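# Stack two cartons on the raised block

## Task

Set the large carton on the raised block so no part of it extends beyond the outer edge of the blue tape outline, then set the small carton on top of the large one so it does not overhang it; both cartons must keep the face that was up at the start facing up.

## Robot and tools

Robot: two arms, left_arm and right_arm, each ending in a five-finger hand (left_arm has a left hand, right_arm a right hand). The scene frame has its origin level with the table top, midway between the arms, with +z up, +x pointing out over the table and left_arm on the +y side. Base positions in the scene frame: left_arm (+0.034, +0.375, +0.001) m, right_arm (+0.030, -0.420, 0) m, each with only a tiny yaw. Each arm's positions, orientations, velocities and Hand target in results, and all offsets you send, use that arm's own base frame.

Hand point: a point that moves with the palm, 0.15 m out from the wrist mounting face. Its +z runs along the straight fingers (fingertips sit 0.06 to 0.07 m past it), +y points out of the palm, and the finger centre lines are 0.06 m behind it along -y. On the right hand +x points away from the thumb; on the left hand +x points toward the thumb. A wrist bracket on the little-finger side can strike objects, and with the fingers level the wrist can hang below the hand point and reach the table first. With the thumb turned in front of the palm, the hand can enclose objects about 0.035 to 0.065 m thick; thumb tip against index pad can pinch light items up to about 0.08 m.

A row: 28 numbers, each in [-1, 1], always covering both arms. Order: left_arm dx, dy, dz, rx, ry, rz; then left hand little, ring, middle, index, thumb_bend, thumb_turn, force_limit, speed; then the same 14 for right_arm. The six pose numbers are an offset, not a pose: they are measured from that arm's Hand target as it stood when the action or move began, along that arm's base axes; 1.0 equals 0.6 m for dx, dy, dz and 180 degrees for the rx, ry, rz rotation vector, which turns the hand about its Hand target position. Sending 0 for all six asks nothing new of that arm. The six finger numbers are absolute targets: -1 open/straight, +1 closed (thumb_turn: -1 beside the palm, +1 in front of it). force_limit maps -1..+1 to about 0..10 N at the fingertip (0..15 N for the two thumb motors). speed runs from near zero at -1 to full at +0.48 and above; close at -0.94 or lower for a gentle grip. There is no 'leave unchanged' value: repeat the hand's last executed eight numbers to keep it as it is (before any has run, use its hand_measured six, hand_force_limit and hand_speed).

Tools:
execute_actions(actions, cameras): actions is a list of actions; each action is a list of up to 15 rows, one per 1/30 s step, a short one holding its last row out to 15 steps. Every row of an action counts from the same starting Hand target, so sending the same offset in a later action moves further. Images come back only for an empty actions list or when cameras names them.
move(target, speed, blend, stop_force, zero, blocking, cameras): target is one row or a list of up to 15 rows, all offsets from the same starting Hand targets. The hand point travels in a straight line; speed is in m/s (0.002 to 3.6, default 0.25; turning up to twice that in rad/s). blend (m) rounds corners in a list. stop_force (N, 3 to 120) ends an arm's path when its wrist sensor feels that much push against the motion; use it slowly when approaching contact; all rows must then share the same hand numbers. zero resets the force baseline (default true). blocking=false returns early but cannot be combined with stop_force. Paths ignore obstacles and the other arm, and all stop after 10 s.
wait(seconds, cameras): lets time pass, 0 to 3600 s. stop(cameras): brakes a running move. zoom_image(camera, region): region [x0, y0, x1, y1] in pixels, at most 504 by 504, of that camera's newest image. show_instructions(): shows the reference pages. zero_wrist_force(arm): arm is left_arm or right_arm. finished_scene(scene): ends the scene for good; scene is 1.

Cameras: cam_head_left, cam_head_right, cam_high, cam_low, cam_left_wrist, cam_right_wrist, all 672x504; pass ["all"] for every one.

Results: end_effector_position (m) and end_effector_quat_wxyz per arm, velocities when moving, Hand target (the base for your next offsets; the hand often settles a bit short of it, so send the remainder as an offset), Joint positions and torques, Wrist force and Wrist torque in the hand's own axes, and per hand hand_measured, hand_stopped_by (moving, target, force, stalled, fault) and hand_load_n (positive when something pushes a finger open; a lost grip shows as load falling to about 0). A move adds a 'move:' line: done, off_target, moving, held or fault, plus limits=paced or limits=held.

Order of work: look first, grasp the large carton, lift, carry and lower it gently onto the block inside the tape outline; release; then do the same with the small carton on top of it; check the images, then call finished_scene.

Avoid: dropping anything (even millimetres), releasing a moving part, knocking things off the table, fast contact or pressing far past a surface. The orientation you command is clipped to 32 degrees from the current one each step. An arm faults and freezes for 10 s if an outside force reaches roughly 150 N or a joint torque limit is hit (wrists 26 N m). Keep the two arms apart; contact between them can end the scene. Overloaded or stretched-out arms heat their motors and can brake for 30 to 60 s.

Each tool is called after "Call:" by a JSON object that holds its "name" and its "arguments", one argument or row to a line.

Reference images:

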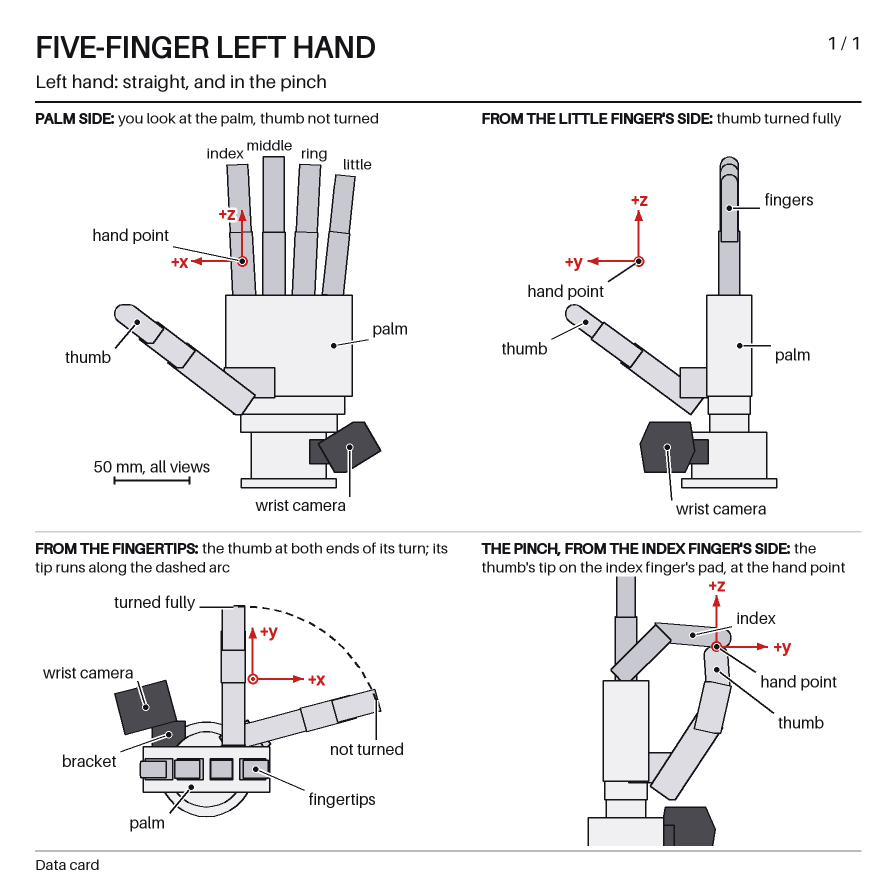

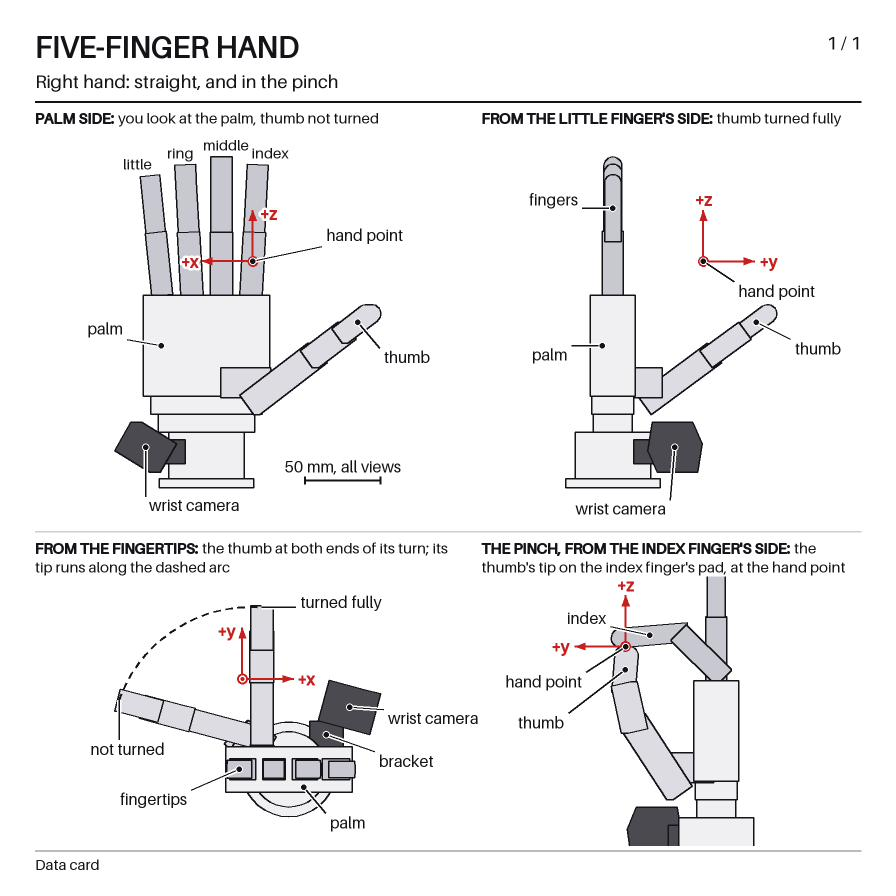

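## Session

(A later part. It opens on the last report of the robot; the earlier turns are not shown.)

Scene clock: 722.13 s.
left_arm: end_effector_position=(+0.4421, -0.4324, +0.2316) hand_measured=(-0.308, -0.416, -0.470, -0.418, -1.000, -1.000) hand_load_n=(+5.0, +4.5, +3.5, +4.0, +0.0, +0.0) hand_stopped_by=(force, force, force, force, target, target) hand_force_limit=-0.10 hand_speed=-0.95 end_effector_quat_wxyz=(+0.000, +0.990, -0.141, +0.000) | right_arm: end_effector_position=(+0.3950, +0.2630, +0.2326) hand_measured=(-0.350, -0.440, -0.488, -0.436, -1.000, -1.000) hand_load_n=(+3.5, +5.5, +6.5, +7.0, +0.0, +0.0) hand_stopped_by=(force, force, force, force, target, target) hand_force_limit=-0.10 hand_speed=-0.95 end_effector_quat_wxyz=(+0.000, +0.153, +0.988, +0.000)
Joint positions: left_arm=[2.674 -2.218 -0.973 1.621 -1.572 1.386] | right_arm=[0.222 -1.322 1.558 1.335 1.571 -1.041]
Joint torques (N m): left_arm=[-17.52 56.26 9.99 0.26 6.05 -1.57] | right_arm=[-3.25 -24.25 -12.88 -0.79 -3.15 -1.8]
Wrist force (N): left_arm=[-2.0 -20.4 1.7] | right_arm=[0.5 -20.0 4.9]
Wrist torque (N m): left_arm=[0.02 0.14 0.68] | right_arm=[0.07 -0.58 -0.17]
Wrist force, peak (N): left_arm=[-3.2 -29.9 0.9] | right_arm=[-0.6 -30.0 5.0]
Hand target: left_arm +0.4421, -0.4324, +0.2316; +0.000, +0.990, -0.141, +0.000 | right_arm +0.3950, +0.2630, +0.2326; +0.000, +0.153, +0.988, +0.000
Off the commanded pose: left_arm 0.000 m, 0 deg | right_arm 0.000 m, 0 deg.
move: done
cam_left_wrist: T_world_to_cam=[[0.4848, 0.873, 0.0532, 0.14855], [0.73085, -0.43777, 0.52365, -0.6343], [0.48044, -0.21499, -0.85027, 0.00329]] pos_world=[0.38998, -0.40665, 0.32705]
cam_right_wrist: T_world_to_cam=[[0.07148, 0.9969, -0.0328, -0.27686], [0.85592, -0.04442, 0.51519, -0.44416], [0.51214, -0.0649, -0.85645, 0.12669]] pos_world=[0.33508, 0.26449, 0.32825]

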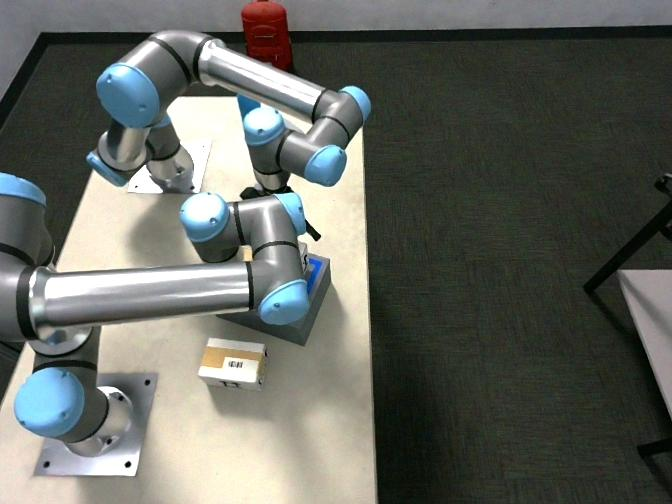

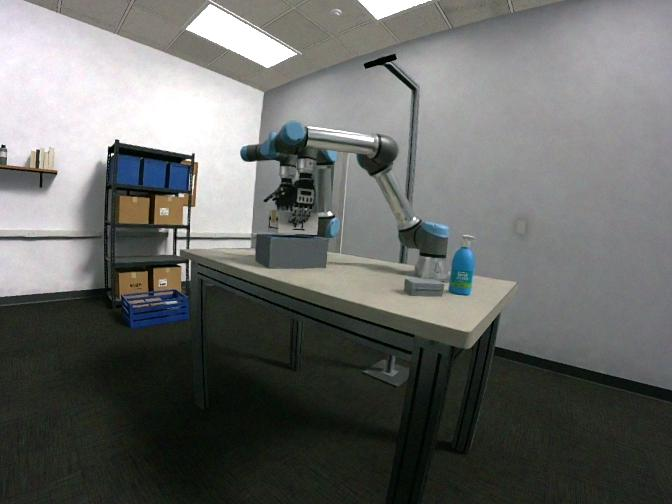

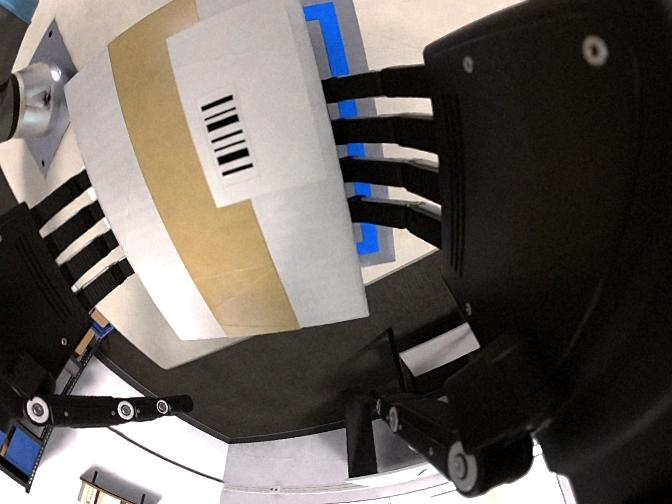

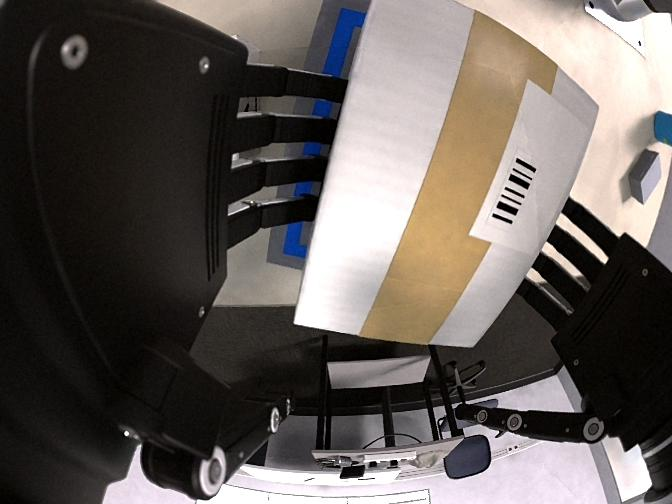

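Call:
{"name": "move", "arguments": {
  "target": [0, 0, -0.0583, 0, 0, 0, 0.2, 0.2, 0.2, 0.2, -1, -1, -0.1, -0.95, 0, 0, -0.0583, 0, 0, 0, 0.2, 0.2, 0.2, 0.2, -1, -1, -0.1, -0.95],
  "speed": 0.007,
  "stop_force": 4,
  "cameras": ["cam_low", "cam_left_wrist", "cam_right_wrist"]
}}

Call:
{"name": "zoom_image", "arguments": {
  "camera": "cam_low",
  "region": [220, 160, 380, 290]
}}

Scene clock: 733.57 s.
left_arm: end_effector_position=(+0.4421, -0.4324, +0.2165) hand_measured=(-0.308, -0.416, -0.470, -0.418, -1.000, -1.000) hand_load_n=(+4.5, +4.0, +3.5, +3.0, +0.0, +0.0) hand_stopped_by=(force, force, force, force, target, target) hand_force_limit=-0.10 hand_speed=-0.95 end_effector_quat_wxyz=(+0.000, +0.990, -0.141, +0.000) | right_arm: end_effector_position=(+0.3950, +0.2630, +0.2173) hand_measured=(-0.350, -0.440, -0.488, -0.436, -1.000, -1.000) hand_load_n=(+3.5, +5.0, +6.0, +7.0, -0.5, +0.0) hand_stopped_by=(force, force, force, force, target, target) hand_force_limit=-0.10 hand_speed=-0.95 end_effector_quat_wxyz=(+0.000, +0.153, +0.988, +0.000)
Joint positions: left_arm=[2.674 -2.221 -1.007 1.657 -1.572 1.386] | right_arm=[0.222 -1.313 1.587 1.297 1.571 -1.041]
Joint torques (N m): left_arm=[-16.89 49.22 27.39 -2.14 4.98 -1.33] | right_arm=[2.88 -34.61 -26.18 0.99 -6.22 -1.83]
Wrist force (N): left_arm=[-1.9 -21.6 -2.4] | right_arm=[0.0 -23.9 -1.4]
Wrist torque (N m): left_arm=[0.14 0.10 0.68] | right_arm=[0.20 -0.42 -0.32]
Wrist force, peak (N): left_arm=[-1.0 -26.5 -7.2] | right_arm=[-1.4 -27.8 -5.7]
Hand target: left_arm +0.4421, -0.4324, +0.2165; +0.000, +0.990, -0.141, +0.000 (not the last commanded pose) | right_arm +0.3950, +0.2630, +0.2173; +0.000, +0.153, +0.988, +0.000 (not the last commanded pose)
Off the commanded pose: left_arm 0.020 m, 0 deg | right_arm 0.020 m, 0 deg.
move: contact (left_arm, right_arm)
cam_left_wrist: T_world_to_cam=[[0.48476, 0.87302, 0.05328, 0.14935], [0.73087, -0.43778, 0.52362, -0.62639], [0.48045, -0.21489, -0.85029, -0.0095]] pos_world=[0.38998, -0.40665, 0.31195]
cam_right_wrist: T_world_to_cam=[[0.07148, 0.9969, -0.03281, -0.27726], [0.85599, -0.04443, 0.51507, -0.43622], [0.51202, -0.0649, -0.85652, 0.11355]] pos_world=[0.33508, 0.26439, 0.31285]

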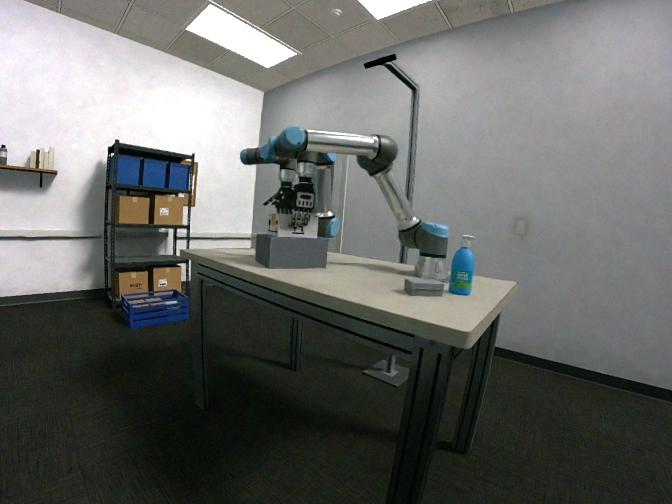

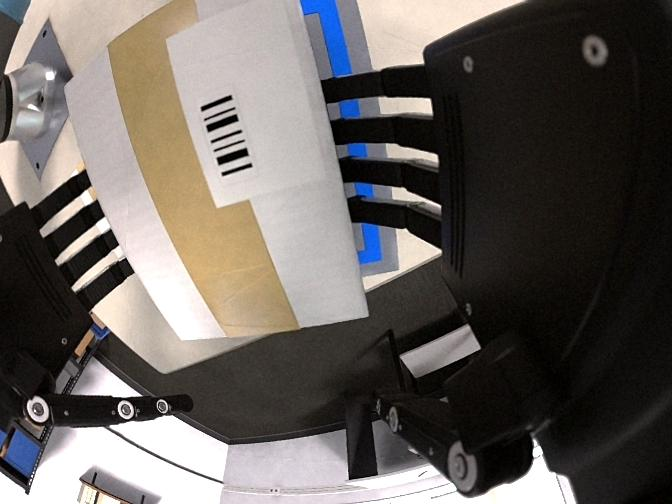

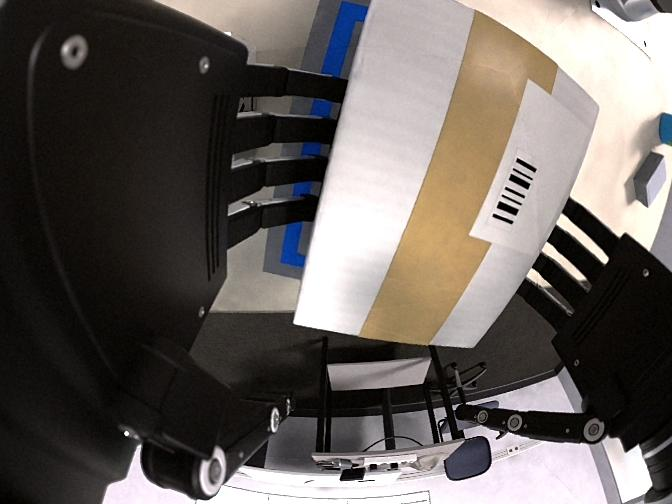

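Scaled by 3.150.

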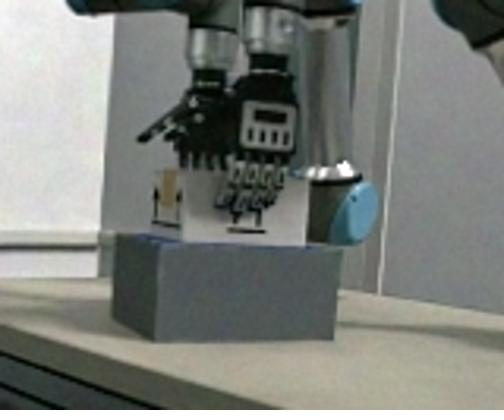

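Call:
{"name": "move", "arguments": {
  "target": [0, 0, 0, 0, 0, 0, -0.75, -0.75, -0.75, -0.75, -1, -1, -0.1, -0.85, 0, 0, 0, 0, 0, 0, -0.75, -0.75, -0.75, -0.75, -1, -1, -0.1, -0.85],
  "cameras": ["cam_left_wrist", "cam_right_wrist"]
}}

Scene clock: 743.20 s.
left_arm: end_effector_position=(+0.4421, -0.4324, +0.2165) hand_measured=(-0.750, -0.750, -0.750, -0.750, -1.000, -1.000) hand_load_n=(+0.0, +0.0, +0.0, +0.0, +0.0, +0.0) hand_stopped_by=(target, target, target, target, target, target) hand_force_limit=-0.10 hand_speed=-0.85 end_effector_quat_wxyz=(+0.000, +0.990, -0.141, +0.000) | right_arm: end_effector_position=(+0.3950, +0.2630, +0.2173) hand_measured=(-0.750, -0.750, -0.750, -0.750, -1.000, -1.000) hand_load_n=(+0.0, +0.0, +0.0, +0.0, +0.0, +0.0) hand_stopped_by=(target, target, target, target, target, target) hand_force_limit=-0.10 hand_speed=-0.85 end_effector_quat_wxyz=(+0.000, +0.153, +0.988, +0.000)
Joint positions: left_arm=[2.674 -2.221 -1.007 1.657 -1.572 1.386] | right_arm=[0.222 -1.313 1.587 1.297 1.571 -1.041]
Joint torques (N m): left_arm=[9.42 48.74 11.2 -1.89 -1.14 -0.41] | right_arm=[-6.69 -22.62 -9.92 3.24 2.2 -1.73]
Wrist force (N): left_arm=[-0.4 0.6 -1.0] | right_arm=[2.1 -1.1 1.6]
Wrist torque (N m): left_arm=[0.18 0.05 -0.04] | right_arm=[-0.18 -0.45 0.27]
Wrist force, peak (N): left_arm=[-2.2 -22.0 -2.4] | right_arm=[-0.1 -24.4 -0.3]
Hand target: left_arm +0.4421, -0.4324, +0.2165; +0.000, +0.990, -0.141, +0.000 | right_arm +0.3950, +0.2630, +0.2173; +0.000, +0.153, +0.988, +0.000
Off the commanded pose: left_arm 0.000 m, 0 deg | right_arm 0.000 m, 0 deg.
move: done
cam_left_wrist: T_world_to_cam=[[0.48476, 0.87302, 0.05328, 0.14935], [0.73087, -0.43778, 0.52362, -0.62639], [0.48045, -0.21489, -0.85029, -0.0095]] pos_world=[0.38998, -0.40665, 0.31195]
cam_right_wrist: T_world_to_cam=[[0.07148, 0.9969, -0.0328, -0.27736], [0.85595, -0.04442, 0.51515, -0.43622], [0.51209, -0.0649, -0.85647, 0.11352]] pos_world=[0.33508, 0.26449, 0.31285]

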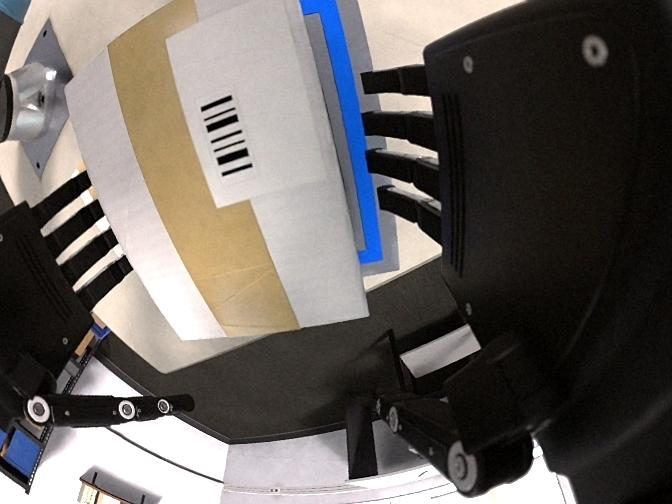

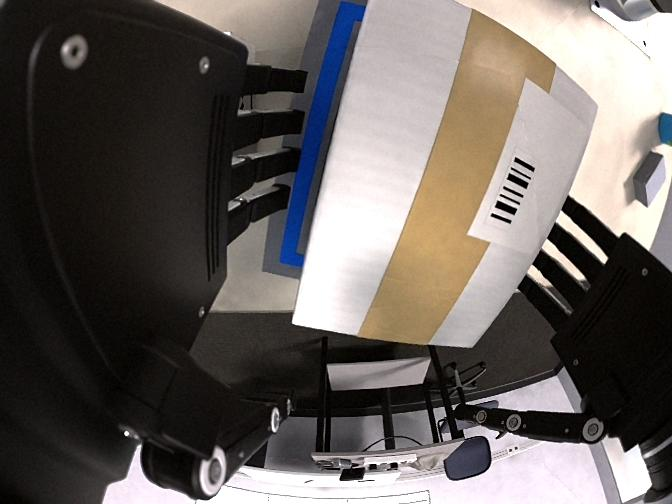

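Call:
{"name": "move", "arguments": {
  "target": [
    [0, 0, 0.25, 0, 0, 0, -1, -1, -1, -1, -1, -1, -0.1, -0.5, 0, 0, 0.25, 0, 0, 0, -1, -1, -1, -1, -1, -1, -0.1, -0.5],
    [-0.2368, 0.304, 0.24, 0, 0, 0, -1, -1, -1, -1, -1, -1, -0.1, -0.5, -0.035, -0.15, 0.2, 0, 0, 0, -1, -1, -1, -1, -1, -1, -0.1, -0.5],
    [-0.2368, 0.304, 0.24, 0, 0, 0, -1, -1, -1, -1, -1, -1, -0.1, -0.5, -0.0698, -0.1848, 0.1378, 0, 0, 0.559, -1, -1, -1, -1, -1, -1, -0.1, -0.5]
  ],
  "speed": 0.25,
  "cameras": ["all"]
}}

Call:
{"name": "zoom_image", "arguments": {
  "camera": "cam_high",
  "region": [180, 220, 350, 400]
}}

Scene clock: 873.40 s.
left_arm: end_effector_position=(+0.3000, -0.2500, +0.3605) hand_measured=(-1.000, -1.000, -1.000, -1.000, -1.000, -1.000) hand_load_n=(+0.0, +0.0, +0.0, +0.0, +0.0, +0.0) hand_stopped_by=(target, target, target, target, target, target) hand_force_limit=-0.10 hand_speed=-0.50 end_effector_quat_wxyz=(+0.000, +0.990, -0.141, +0.000) | right_arm: end_effector_position=(+0.3531, +0.1522, +0.2999) hand_measured=(-1.000, -1.000, -1.000, -1.000, -1.000, -1.000) hand_load_n=(+0.0, +0.0, +0.0, +0.0, +0.0, +0.0) hand_stopped_by=(target, target, target, target, target, target) hand_force_limit=-0.10 hand_speed=-0.50 end_effector_quat_wxyz=(+0.000, -0.662, +0.749, +0.000)
Joint positions: left_arm=[2.974 -1.623 -1.458 1.51 -1.572 1.687] | right_arm=[-0.047 -1.306 1.363 1.513 1.571 -3.066]
Joint torques (N m): left_arm=[10.22 29.04 9.23 -0.57 1.31 2.01] | right_arm=[7.44 -24.47 -23.08 1.07 -2.68 -1.59]
Wrist force (N): left_arm=[-0.6 0.5 -1.0] | right_arm=[2.4 -1.4 1.7]
Wrist torque (N m): left_arm=[0.13 0.07 -0.19] | right_arm=[-0.26 -0.49 0.27]
Wrist force, peak (N): left_arm=[-0.7 0.4 -2.6] | right_arm=[2.3 -1.6 3.2]
Hand target: left_arm +0.3000, -0.2500, +0.3605; +0.000, +0.990, -0.141, +0.000 | right_arm +0.3531, +0.1522, +0.2999; +0.000, -0.663, +0.749, +0.000
Off the commanded pose: left_arm 0.000 m, 0 deg | right_arm 0.000 m, 0 deg.
move: done
cam_left_wrist: T_world_to_cam=[[0.48476, 0.87302, 0.05328, 0.05132], [0.73087, -0.43778, 0.52362, -0.51808], [0.48045, -0.21489, -0.85029, 0.2204]] pos_world=[0.24788, -0.22425, 0.45595]
cam_right_wrist: T_world_to_cam=[[-0.99301, -0.11342, -0.03278, 0.38376], [-0.11403, 0.8495, 0.51513, -0.24137], [-0.03058, 0.51526, -0.85649, 0.30197]] pos_world=[0.36279, 0.09297, 0.39555]

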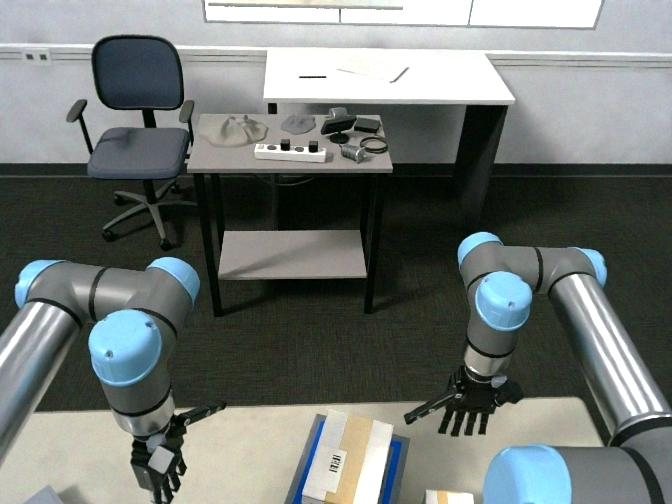

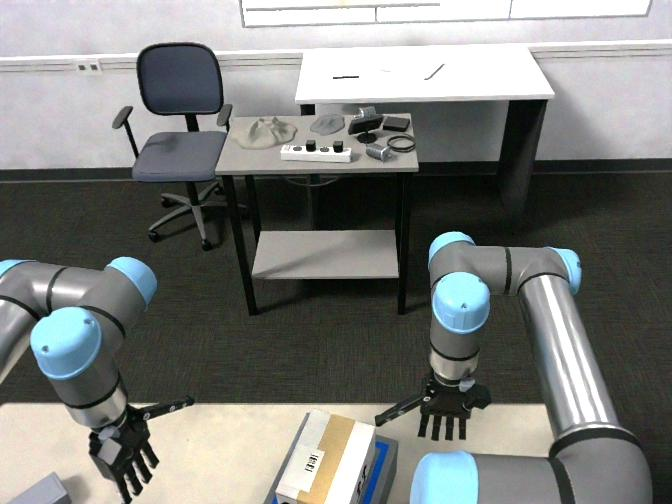

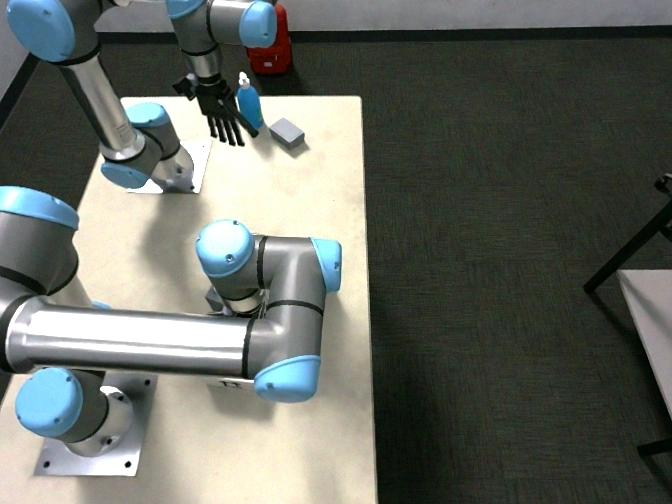

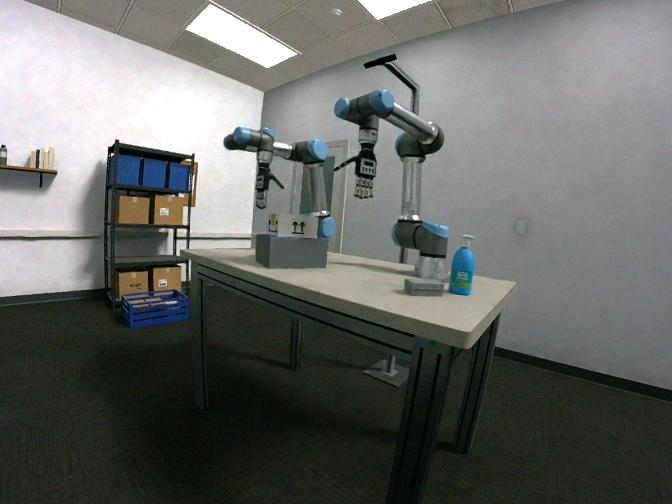

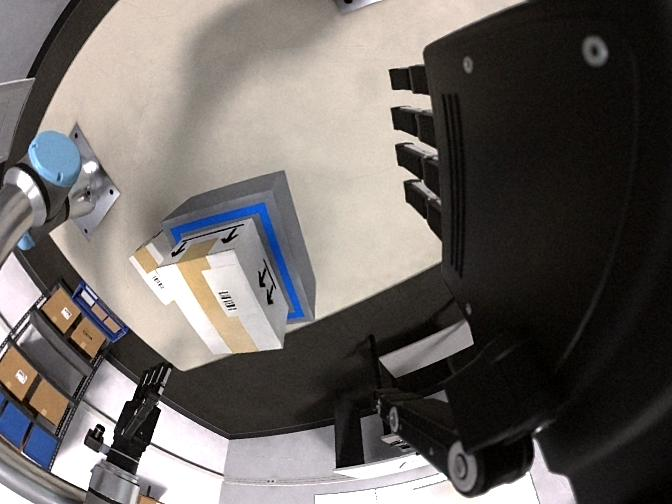

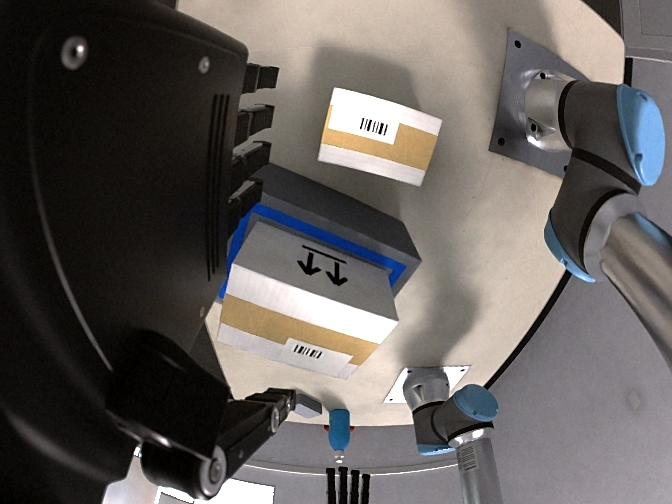

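Scaled by 2.800.

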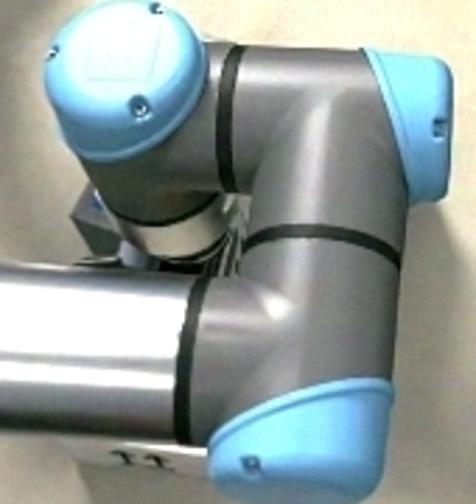

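Call:
{"name": "move", "arguments": {
  "target": [
    [0, 0, 0, 0, 0, 0, -1, -1, -1, -1, -1, -1, -0.1, -0.5, 0, 0, 0, 0, 0, 0, -1, -1, -1, -1, -1, 1, -0.1, -0.3],
    [0, 0, 0, 0, 0, 0, -1, -1, -1, -1, -1, -1, -0.1, -0.5, 0.0117, -0.0055, -0.3582, 0, 0, 0, -1, -1, -1, -1, -1, 1, -0.1, -0.3]
  ],
  "speed": 0.2,
  "cameras": ["cam_high", "cam_right_wrist", "cam_head_right"]
}}

Call:
{"name": "zoom_image", "arguments": {
  "camera": "cam_high",
  "region": [180, 220, 350, 400]
}}

Scene clock: 901.27 s.
left_arm: end_effector_position=(+0.3000, -0.2500, +0.3605) hand_measured=(-1.000, -1.000, -1.000, -1.000, -1.000, -1.000) hand_load_n=(+0.0, +0.0, +0.0, +0.0, +0.0, +0.0) hand_stopped_by=(target, target, target, target, target, target) hand_force_limit=-0.10 hand_speed=-0.50 end_effector_quat_wxyz=(+0.000, +0.990, -0.141, +0.000) | right_arm: end_effector_position=(+0.3601, +0.1488, +0.0851) hand_measured=(-1.000, -1.000, -1.000, -1.000, -1.000, +1.000) hand_load_n=(+0.5, +0.0, +0.0, +0.0, +0.0, +0.0) hand_stopped_by=(target, target, target, target, target, target) hand_force_limit=-0.10 hand_speed=-0.30 end_effector_quat_wxyz=(+0.000, -0.663, +0.749, +0.000)
Joint positions: left_arm=[2.974 -1.623 -1.458 1.51 -1.572 1.687] | right_arm=[-0.054 -1.135 1.708 0.998 1.571 -3.074]
Joint torques (N m): left_arm=[10.75 28.82 10.23 -0.55 1.4 2.06] | right_arm=[-3.1 -28.5 -7.9 1.17 -2.59 -0.14]
Wrist force (N): left_arm=[-0.6 0.5 -1.4] | right_arm=[2.4 -1.6 1.8]
Wrist torque (N m): left_arm=[0.14 0.04 -0.18] | right_arm=[-0.30 -0.51 0.26]
Wrist force, peak (N): left_arm=[-0.8 0.5 -1.6] | right_arm=[2.7 -1.6 2.7]
Hand target: left_arm +0.3000, -0.2500, +0.3605; +0.000, +0.990, -0.141, +0.000 | right_arm +0.3601, +0.1489, +0.0850; +0.000, -0.663, +0.749, +0.000
Off the commanded pose: left_arm 0.000 m, 0 deg | right_arm 0.000 m, 0 deg.
move: done
cam_right_wrist: T_world_to_cam=[[-0.99299, -0.1135, -0.03284, 0.38331], [-0.11413, 0.84948, 0.51512, -0.12703], [-0.03057, 0.51526, -0.85649, 0.11982]] pos_world=[0.36979, 0.08967, 0.18065]
Images, in order (width x height): cam_head_right 672x504, cam_high 672x504, cam_right_wrist 672x504.

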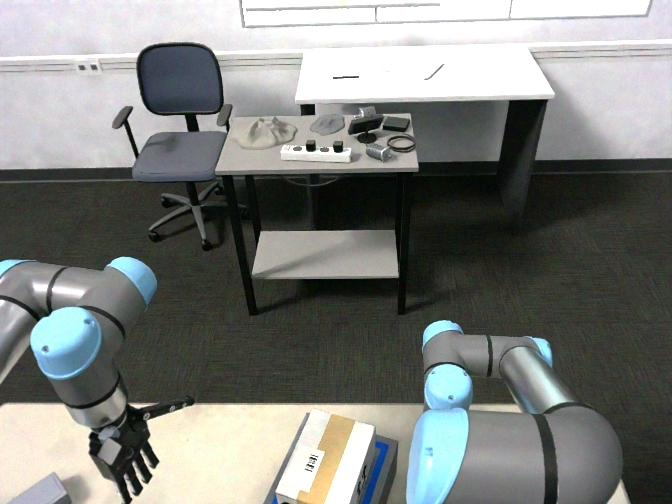

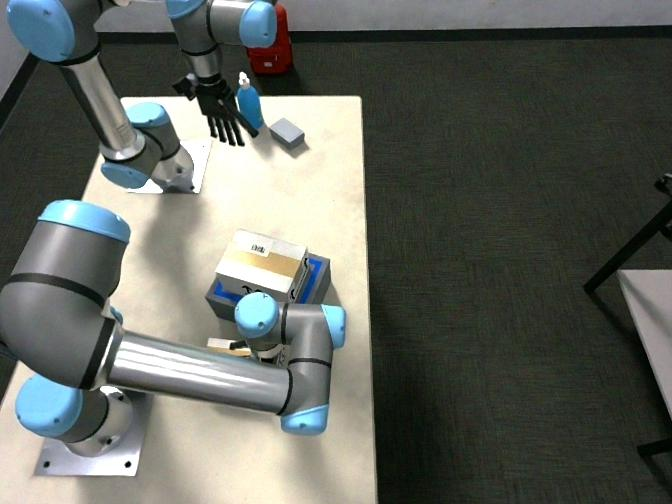

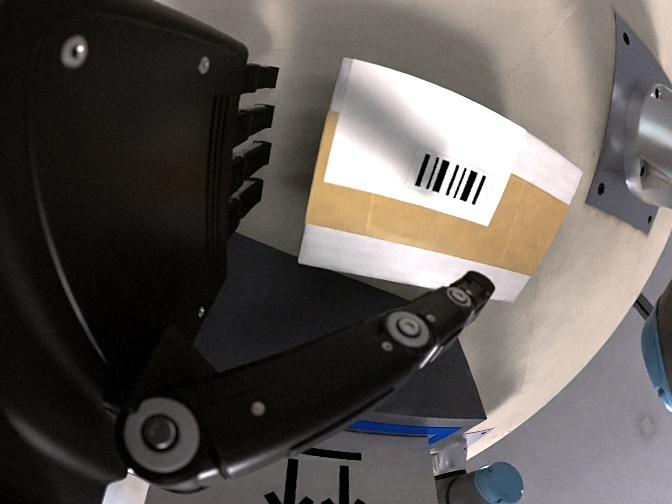

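Scaled by 2.800.

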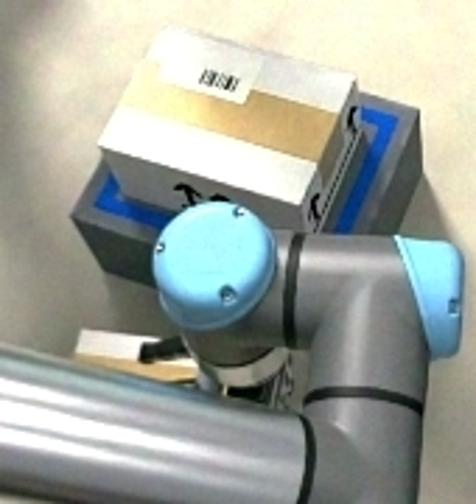

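Call:
{"name": "move", "arguments": {
  "target": [0, 0, 0, 0, 0, 0, -1, -1, -1, -1, -1, -1, -0.1, -0.5, -0.2403, 0.0259, 0, 0, 0, 0, -1, -1, -1, -1, -1, 1, -0.1, -0.3],
  "speed": 0.06,
  "cameras": ["cam_high", "cam_right_wrist"]
}}

Call:
{"name": "zoom_image", "arguments": {
  "camera": "cam_high",
  "region": [120, 220, 350, 420]
}}

Scene clock: 914.13 s.
left_arm: end_effector_position=(+0.3000, -0.2500, +0.3605) hand_measured=(-1.000, -1.000, -1.000, -1.000, -1.000, -1.000) hand_load_n=(+0.0, +0.0, +0.0, +0.0, +0.0, +0.0) hand_stopped_by=(target, target, target, target, target, target) hand_force_limit=-0.10 hand_speed=-0.50 end_effector_quat_wxyz=(+0.000, +0.990, -0.141, +0.000) | right_arm: end_effector_position=(+0.2160, +0.1644, +0.0850) hand_measured=(-1.000, -1.000, -1.000, -1.000, -1.000, +1.000) hand_load_n=(+0.0, +0.0, -0.5, +0.0, -0.5, +0.0) hand_stopped_by=(target, target, target, target, target, target) hand_force_limit=-0.10 hand_speed=-0.30 end_effector_quat_wxyz=(+0.000, -0.663, +0.749, +0.000)
Joint positions: left_arm=[2.974 -1.623 -1.458 1.51 -1.572 1.687] | right_arm=[-0.026 -1.42 2.102 0.888 1.571 -3.045]
Joint torques (N m): left_arm=[10.16 28.64 9.62 -0.64 1.28 1.97] | right_arm=[7.48 -28.27 -5.69 1.62 -0.23 1.64]
Wrist force (N): left_arm=[-0.8 0.7 -1.3] | right_arm=[2.2 -3.3 3.1]
Wrist torque (N m): left_arm=[0.18 0.09 -0.21] | right_arm=[-0.44 -0.50 0.05]
Wrist force, peak (N): left_arm=[-0.8 0.7 -1.5] | right_arm=[2.4 -3.4 3.4]
Hand target: left_arm +0.3000, -0.2500, +0.3605; +0.000, +0.990, -0.141, +0.000 | right_arm +0.2159, +0.1644, +0.0850; +0.000, -0.663, +0.749, +0.000
Off the commanded pose: left_arm 0.000 m, 0 deg | right_arm 0.000 m, 0 deg.
move: done
cam_right_wrist: T_world_to_cam=[[-0.993, -0.1135, -0.03282, 0.24197], [-0.11412, 0.84953, 0.51505, -0.15663], [-0.03058, 0.51519, -0.85653, 0.10745]] pos_world=[0.22569, 0.10517, 0.18065]

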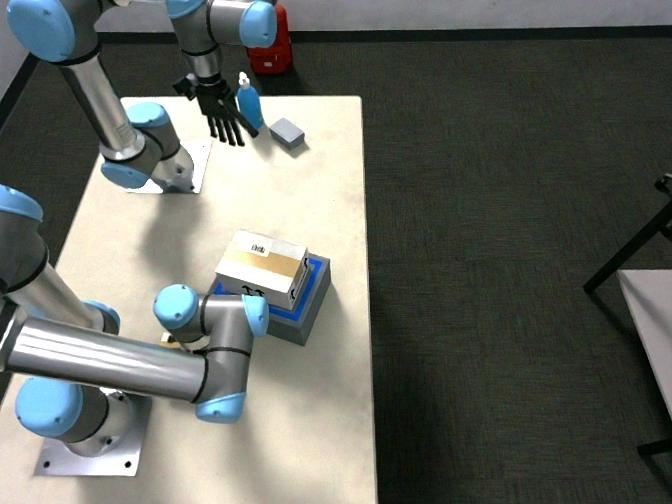

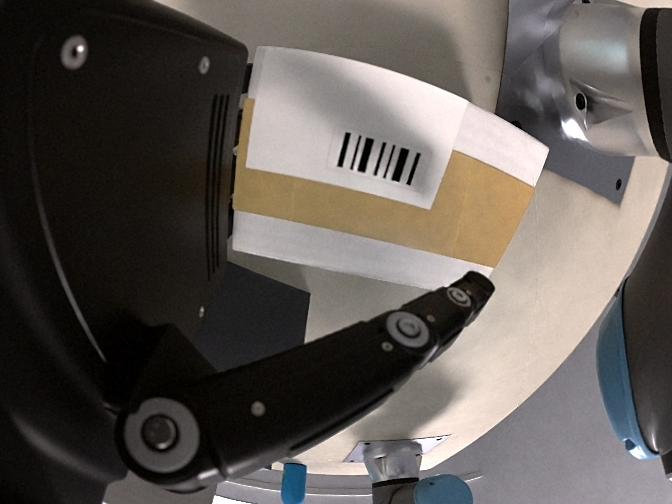

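Scaled by 2.191.

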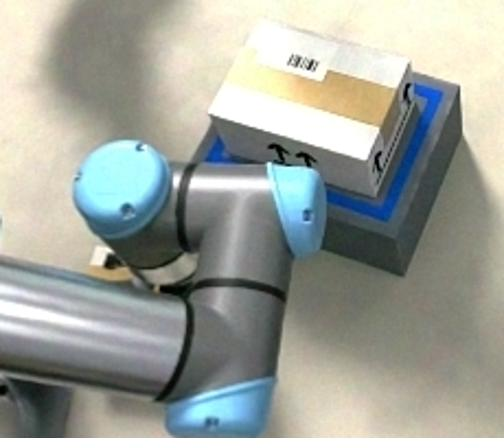

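Call:
{"name": "move", "arguments": {
  "target": [
    [0, 0, 0, 0, 0, 0, -1, -1, -1, -1, -1, -1, -0.1, -0.5, 0.02, 0, 0.333, 0, 0, 0, -1, -1, -1, -1, -1, 1, -0.1, -0.3],
    [0, 0, 0, 0, 0, 0, -1, -1, -1, -1, -1, -1, -0.1, -0.5, 0.0177, -0.1925, 0.325, 0, 0, -0.4983, -1, -1, -1, -1, -1, 1, -0.1, -0.3]
  ],
  "speed": 0.25,
  "cameras": ["cam_high", "cam_right_wrist"]
}}

Call:
{"name": "zoom_image", "arguments": {
  "camera": "cam_high",
  "region": [100, 220, 350, 440]
}}

Scene clock: 1032.90 s.
left_arm: end_effector_position=(+0.3000, -0.2500, +0.3605) hand_measured=(-1.000, -1.000, -1.000, -1.000, -1.000, -1.000) hand_load_n=(+0.0, +0.0, +0.0, +0.0, +0.0, +0.0) hand_stopped_by=(target, target, target, target, target, target) hand_force_limit=-0.10 hand_speed=-0.50 end_effector_quat_wxyz=(+0.000, +0.990, -0.141, +0.000) | right_arm: end_effector_position=(+0.2266, +0.0489, +0.2800) hand_measured=(-1.000, -1.000, -1.000, -1.000, -1.000, +1.000) hand_load_n=(+0.0, +0.0, +0.0, +0.0, +0.0, +0.0) hand_stopped_by=(target, target, target, target, target, target) hand_force_limit=-0.10 hand_speed=-0.30 end_effector_quat_wxyz=(+0.000, +0.058, +0.998, +0.000)
Joint positions: left_arm=[2.974 -1.623 -1.458 1.51 -1.572 1.687] | right_arm=[-0.82 -1.951 2.019 1.502 1.571 -2.274]
Joint torques (N m): left_arm=[10.55 29.01 10 -0.59 1.24 2.05] | right_arm=[-8.32 -8.39 -9.45 3.63 -2.71 1.68]
Wrist force (N): left_arm=[-0.8 0.5 -1.4] | right_arm=[2.1 -1.3 2.1]
Wrist torque (N m): left_arm=[0.15 0.09 -0.20] | right_arm=[-0.25 -0.47 0.11]
Wrist force, peak (N): left_arm=[-1.1 0.5 -1.7] | right_arm=[2.3 -3.6 3.4]
Hand target: left_arm +0.3000, -0.2500, +0.3605; +0.000, +0.990, -0.141, +0.000 | right_arm +0.2266, +0.0489, +0.2800; +0.000, +0.059, +0.998, +0.000
Off the commanded pose: left_arm 0.000 m, 0 deg | right_arm 0.000 m, 0 deg.
move: done
cam_right_wrist: T_world_to_cam=[[-0.11907, 0.99235, -0.03278, -0.00636], [0.84887, 0.11886, 0.51507, -0.34027], [0.51502, 0.03351, -0.85652, 0.2342]] pos_world=[0.16747, 0.03891, 0.37565]

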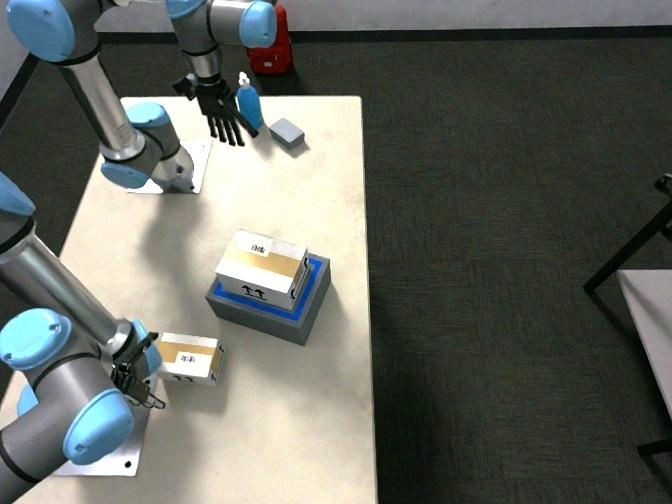

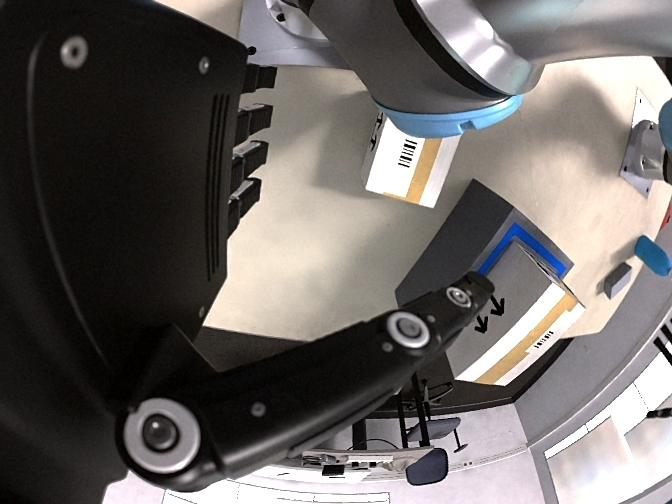

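Scaled by 2.016.

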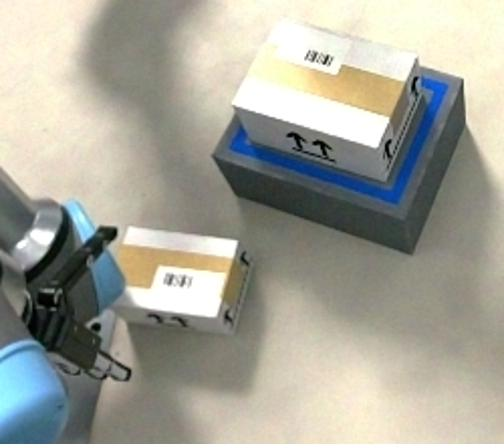

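Call:
{"name": "move", "arguments": {
  "target": [0, 0, 0, 0, 0, 0, -1, -1, -1, -1, -1, -1, -0.1, -0.5, -0.1323, 0.0912, -0.1333, -0.1452, 0.1826, -0.4767, -0.35, -0.45, -0.5, -0.45, -1, -1, -0.1, -0.3],
  "speed": 0.25,
  "cameras": ["cam_high", "cam_right_wrist", "cam_low"]
}}

Call:
{"name": "zoom_image", "arguments": {
  "camera": "cam_high",
  "region": [100, 220, 350, 440]
}}

Scene clock: 1272.20 s.
left_arm: end_effector_position=(+0.3000, -0.2500, +0.3605) hand_measured=(-1.000, -1.000, -1.000, -1.000, -1.000, -1.000) hand_load_n=(+0.0, +0.0, +0.0, +0.0, +0.0, +0.0) hand_stopped_by=(target, target, target, target, target, target) hand_force_limit=-0.10 hand_speed=-0.50 end_effector_quat_wxyz=(+0.000, +0.990, -0.141, +0.000) | right_arm: end_effector_position=(+0.1472, +0.1036, +0.2000) hand_measured=(-0.350, -0.450, -0.500, -0.450, -1.000, -1.000) hand_load_n=(+0.0, +0.0, +0.0, +0.0, +0.0, -0.5) hand_stopped_by=(target, target, target, target, target, target) hand_force_limit=-0.10 hand_speed=-0.30 end_effector_quat_wxyz=(-0.243, +0.703, +0.632, -0.217)
Joint positions: left_arm=[2.974 -1.623 -1.458 1.51 -1.572 1.687] | right_arm=[-0.042 -1.567 2.146 1.654 1.53 0.051]
Joint torques (N m): left_arm=[10.43 28.9 10.07 -0.5 1.4 1.97] | right_arm=[7.01 -8.86 -6.26 1.43 -2.57 1.7]
Wrist force (N): left_arm=[-0.7 0.6 -1.6] | right_arm=[2.8 -3.0 3.4]
Wrist torque (N m): left_arm=[0.19 0.05 -0.20] | right_arm=[-0.60 -0.59 0.14]
Wrist force, peak (N): left_arm=[-0.9 0.5 -1.9] | right_arm=[3.3 -2.7 3.5]
Hand target: left_arm +0.3000, -0.2500, +0.3605; +0.000, +0.990, -0.141, +0.000 | right_arm +0.1472, +0.1036, +0.2000; -0.243, +0.703, +0.632, -0.217
Off the commanded pose: left_arm 0.000 m, 0 deg | right_arm 0.000 m, 0 deg.
move: done
cam_right_wrist: T_world_to_cam=[[0.76643, 0.15388, -0.62362, 0.00201], [0.39692, -0.87679, 0.27146, -0.01973], [-0.50501, -0.45558, -0.73308, 0.38088]] pos_world=[0.19864, 0.15591, 0.28583]
Images, in order (width x height): cam_high 672x504, cam_low 672x504, cam_right_wrist 672x504.

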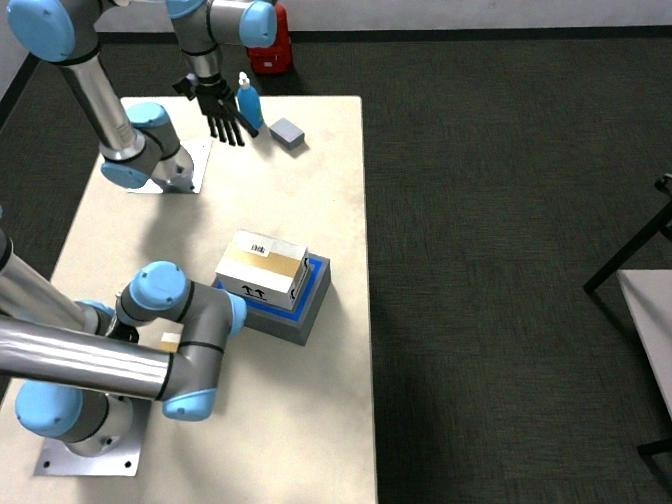

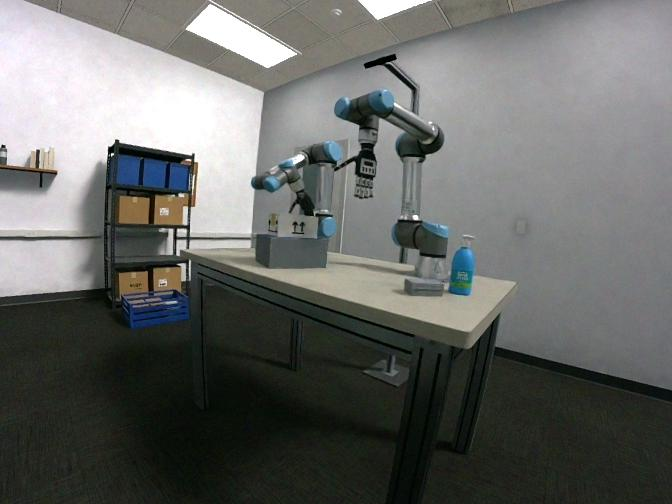

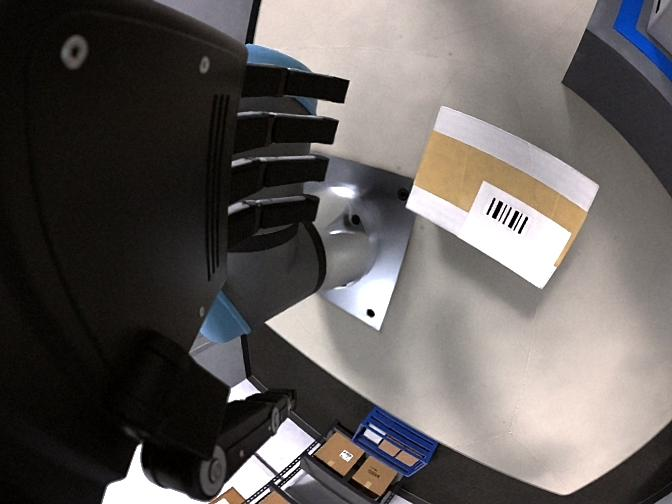

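Scaled by 2.016.

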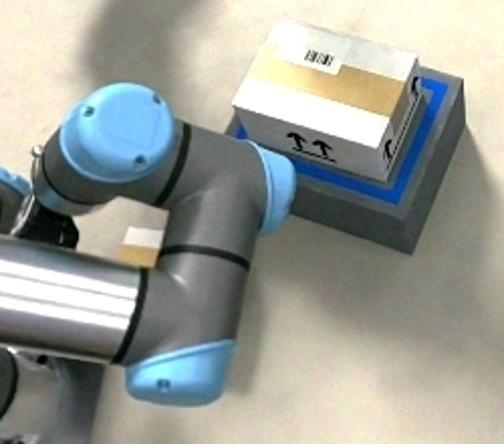

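Call:
{"name": "zoom_image", "arguments": {
  "camera": "cam_right_wrist",
  "region": [220, 40, 640, 360]
}}

Scaled by 1.200 from the camera's image (finer frame: 960x720).

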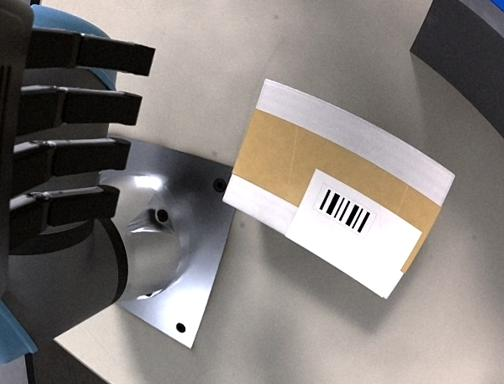

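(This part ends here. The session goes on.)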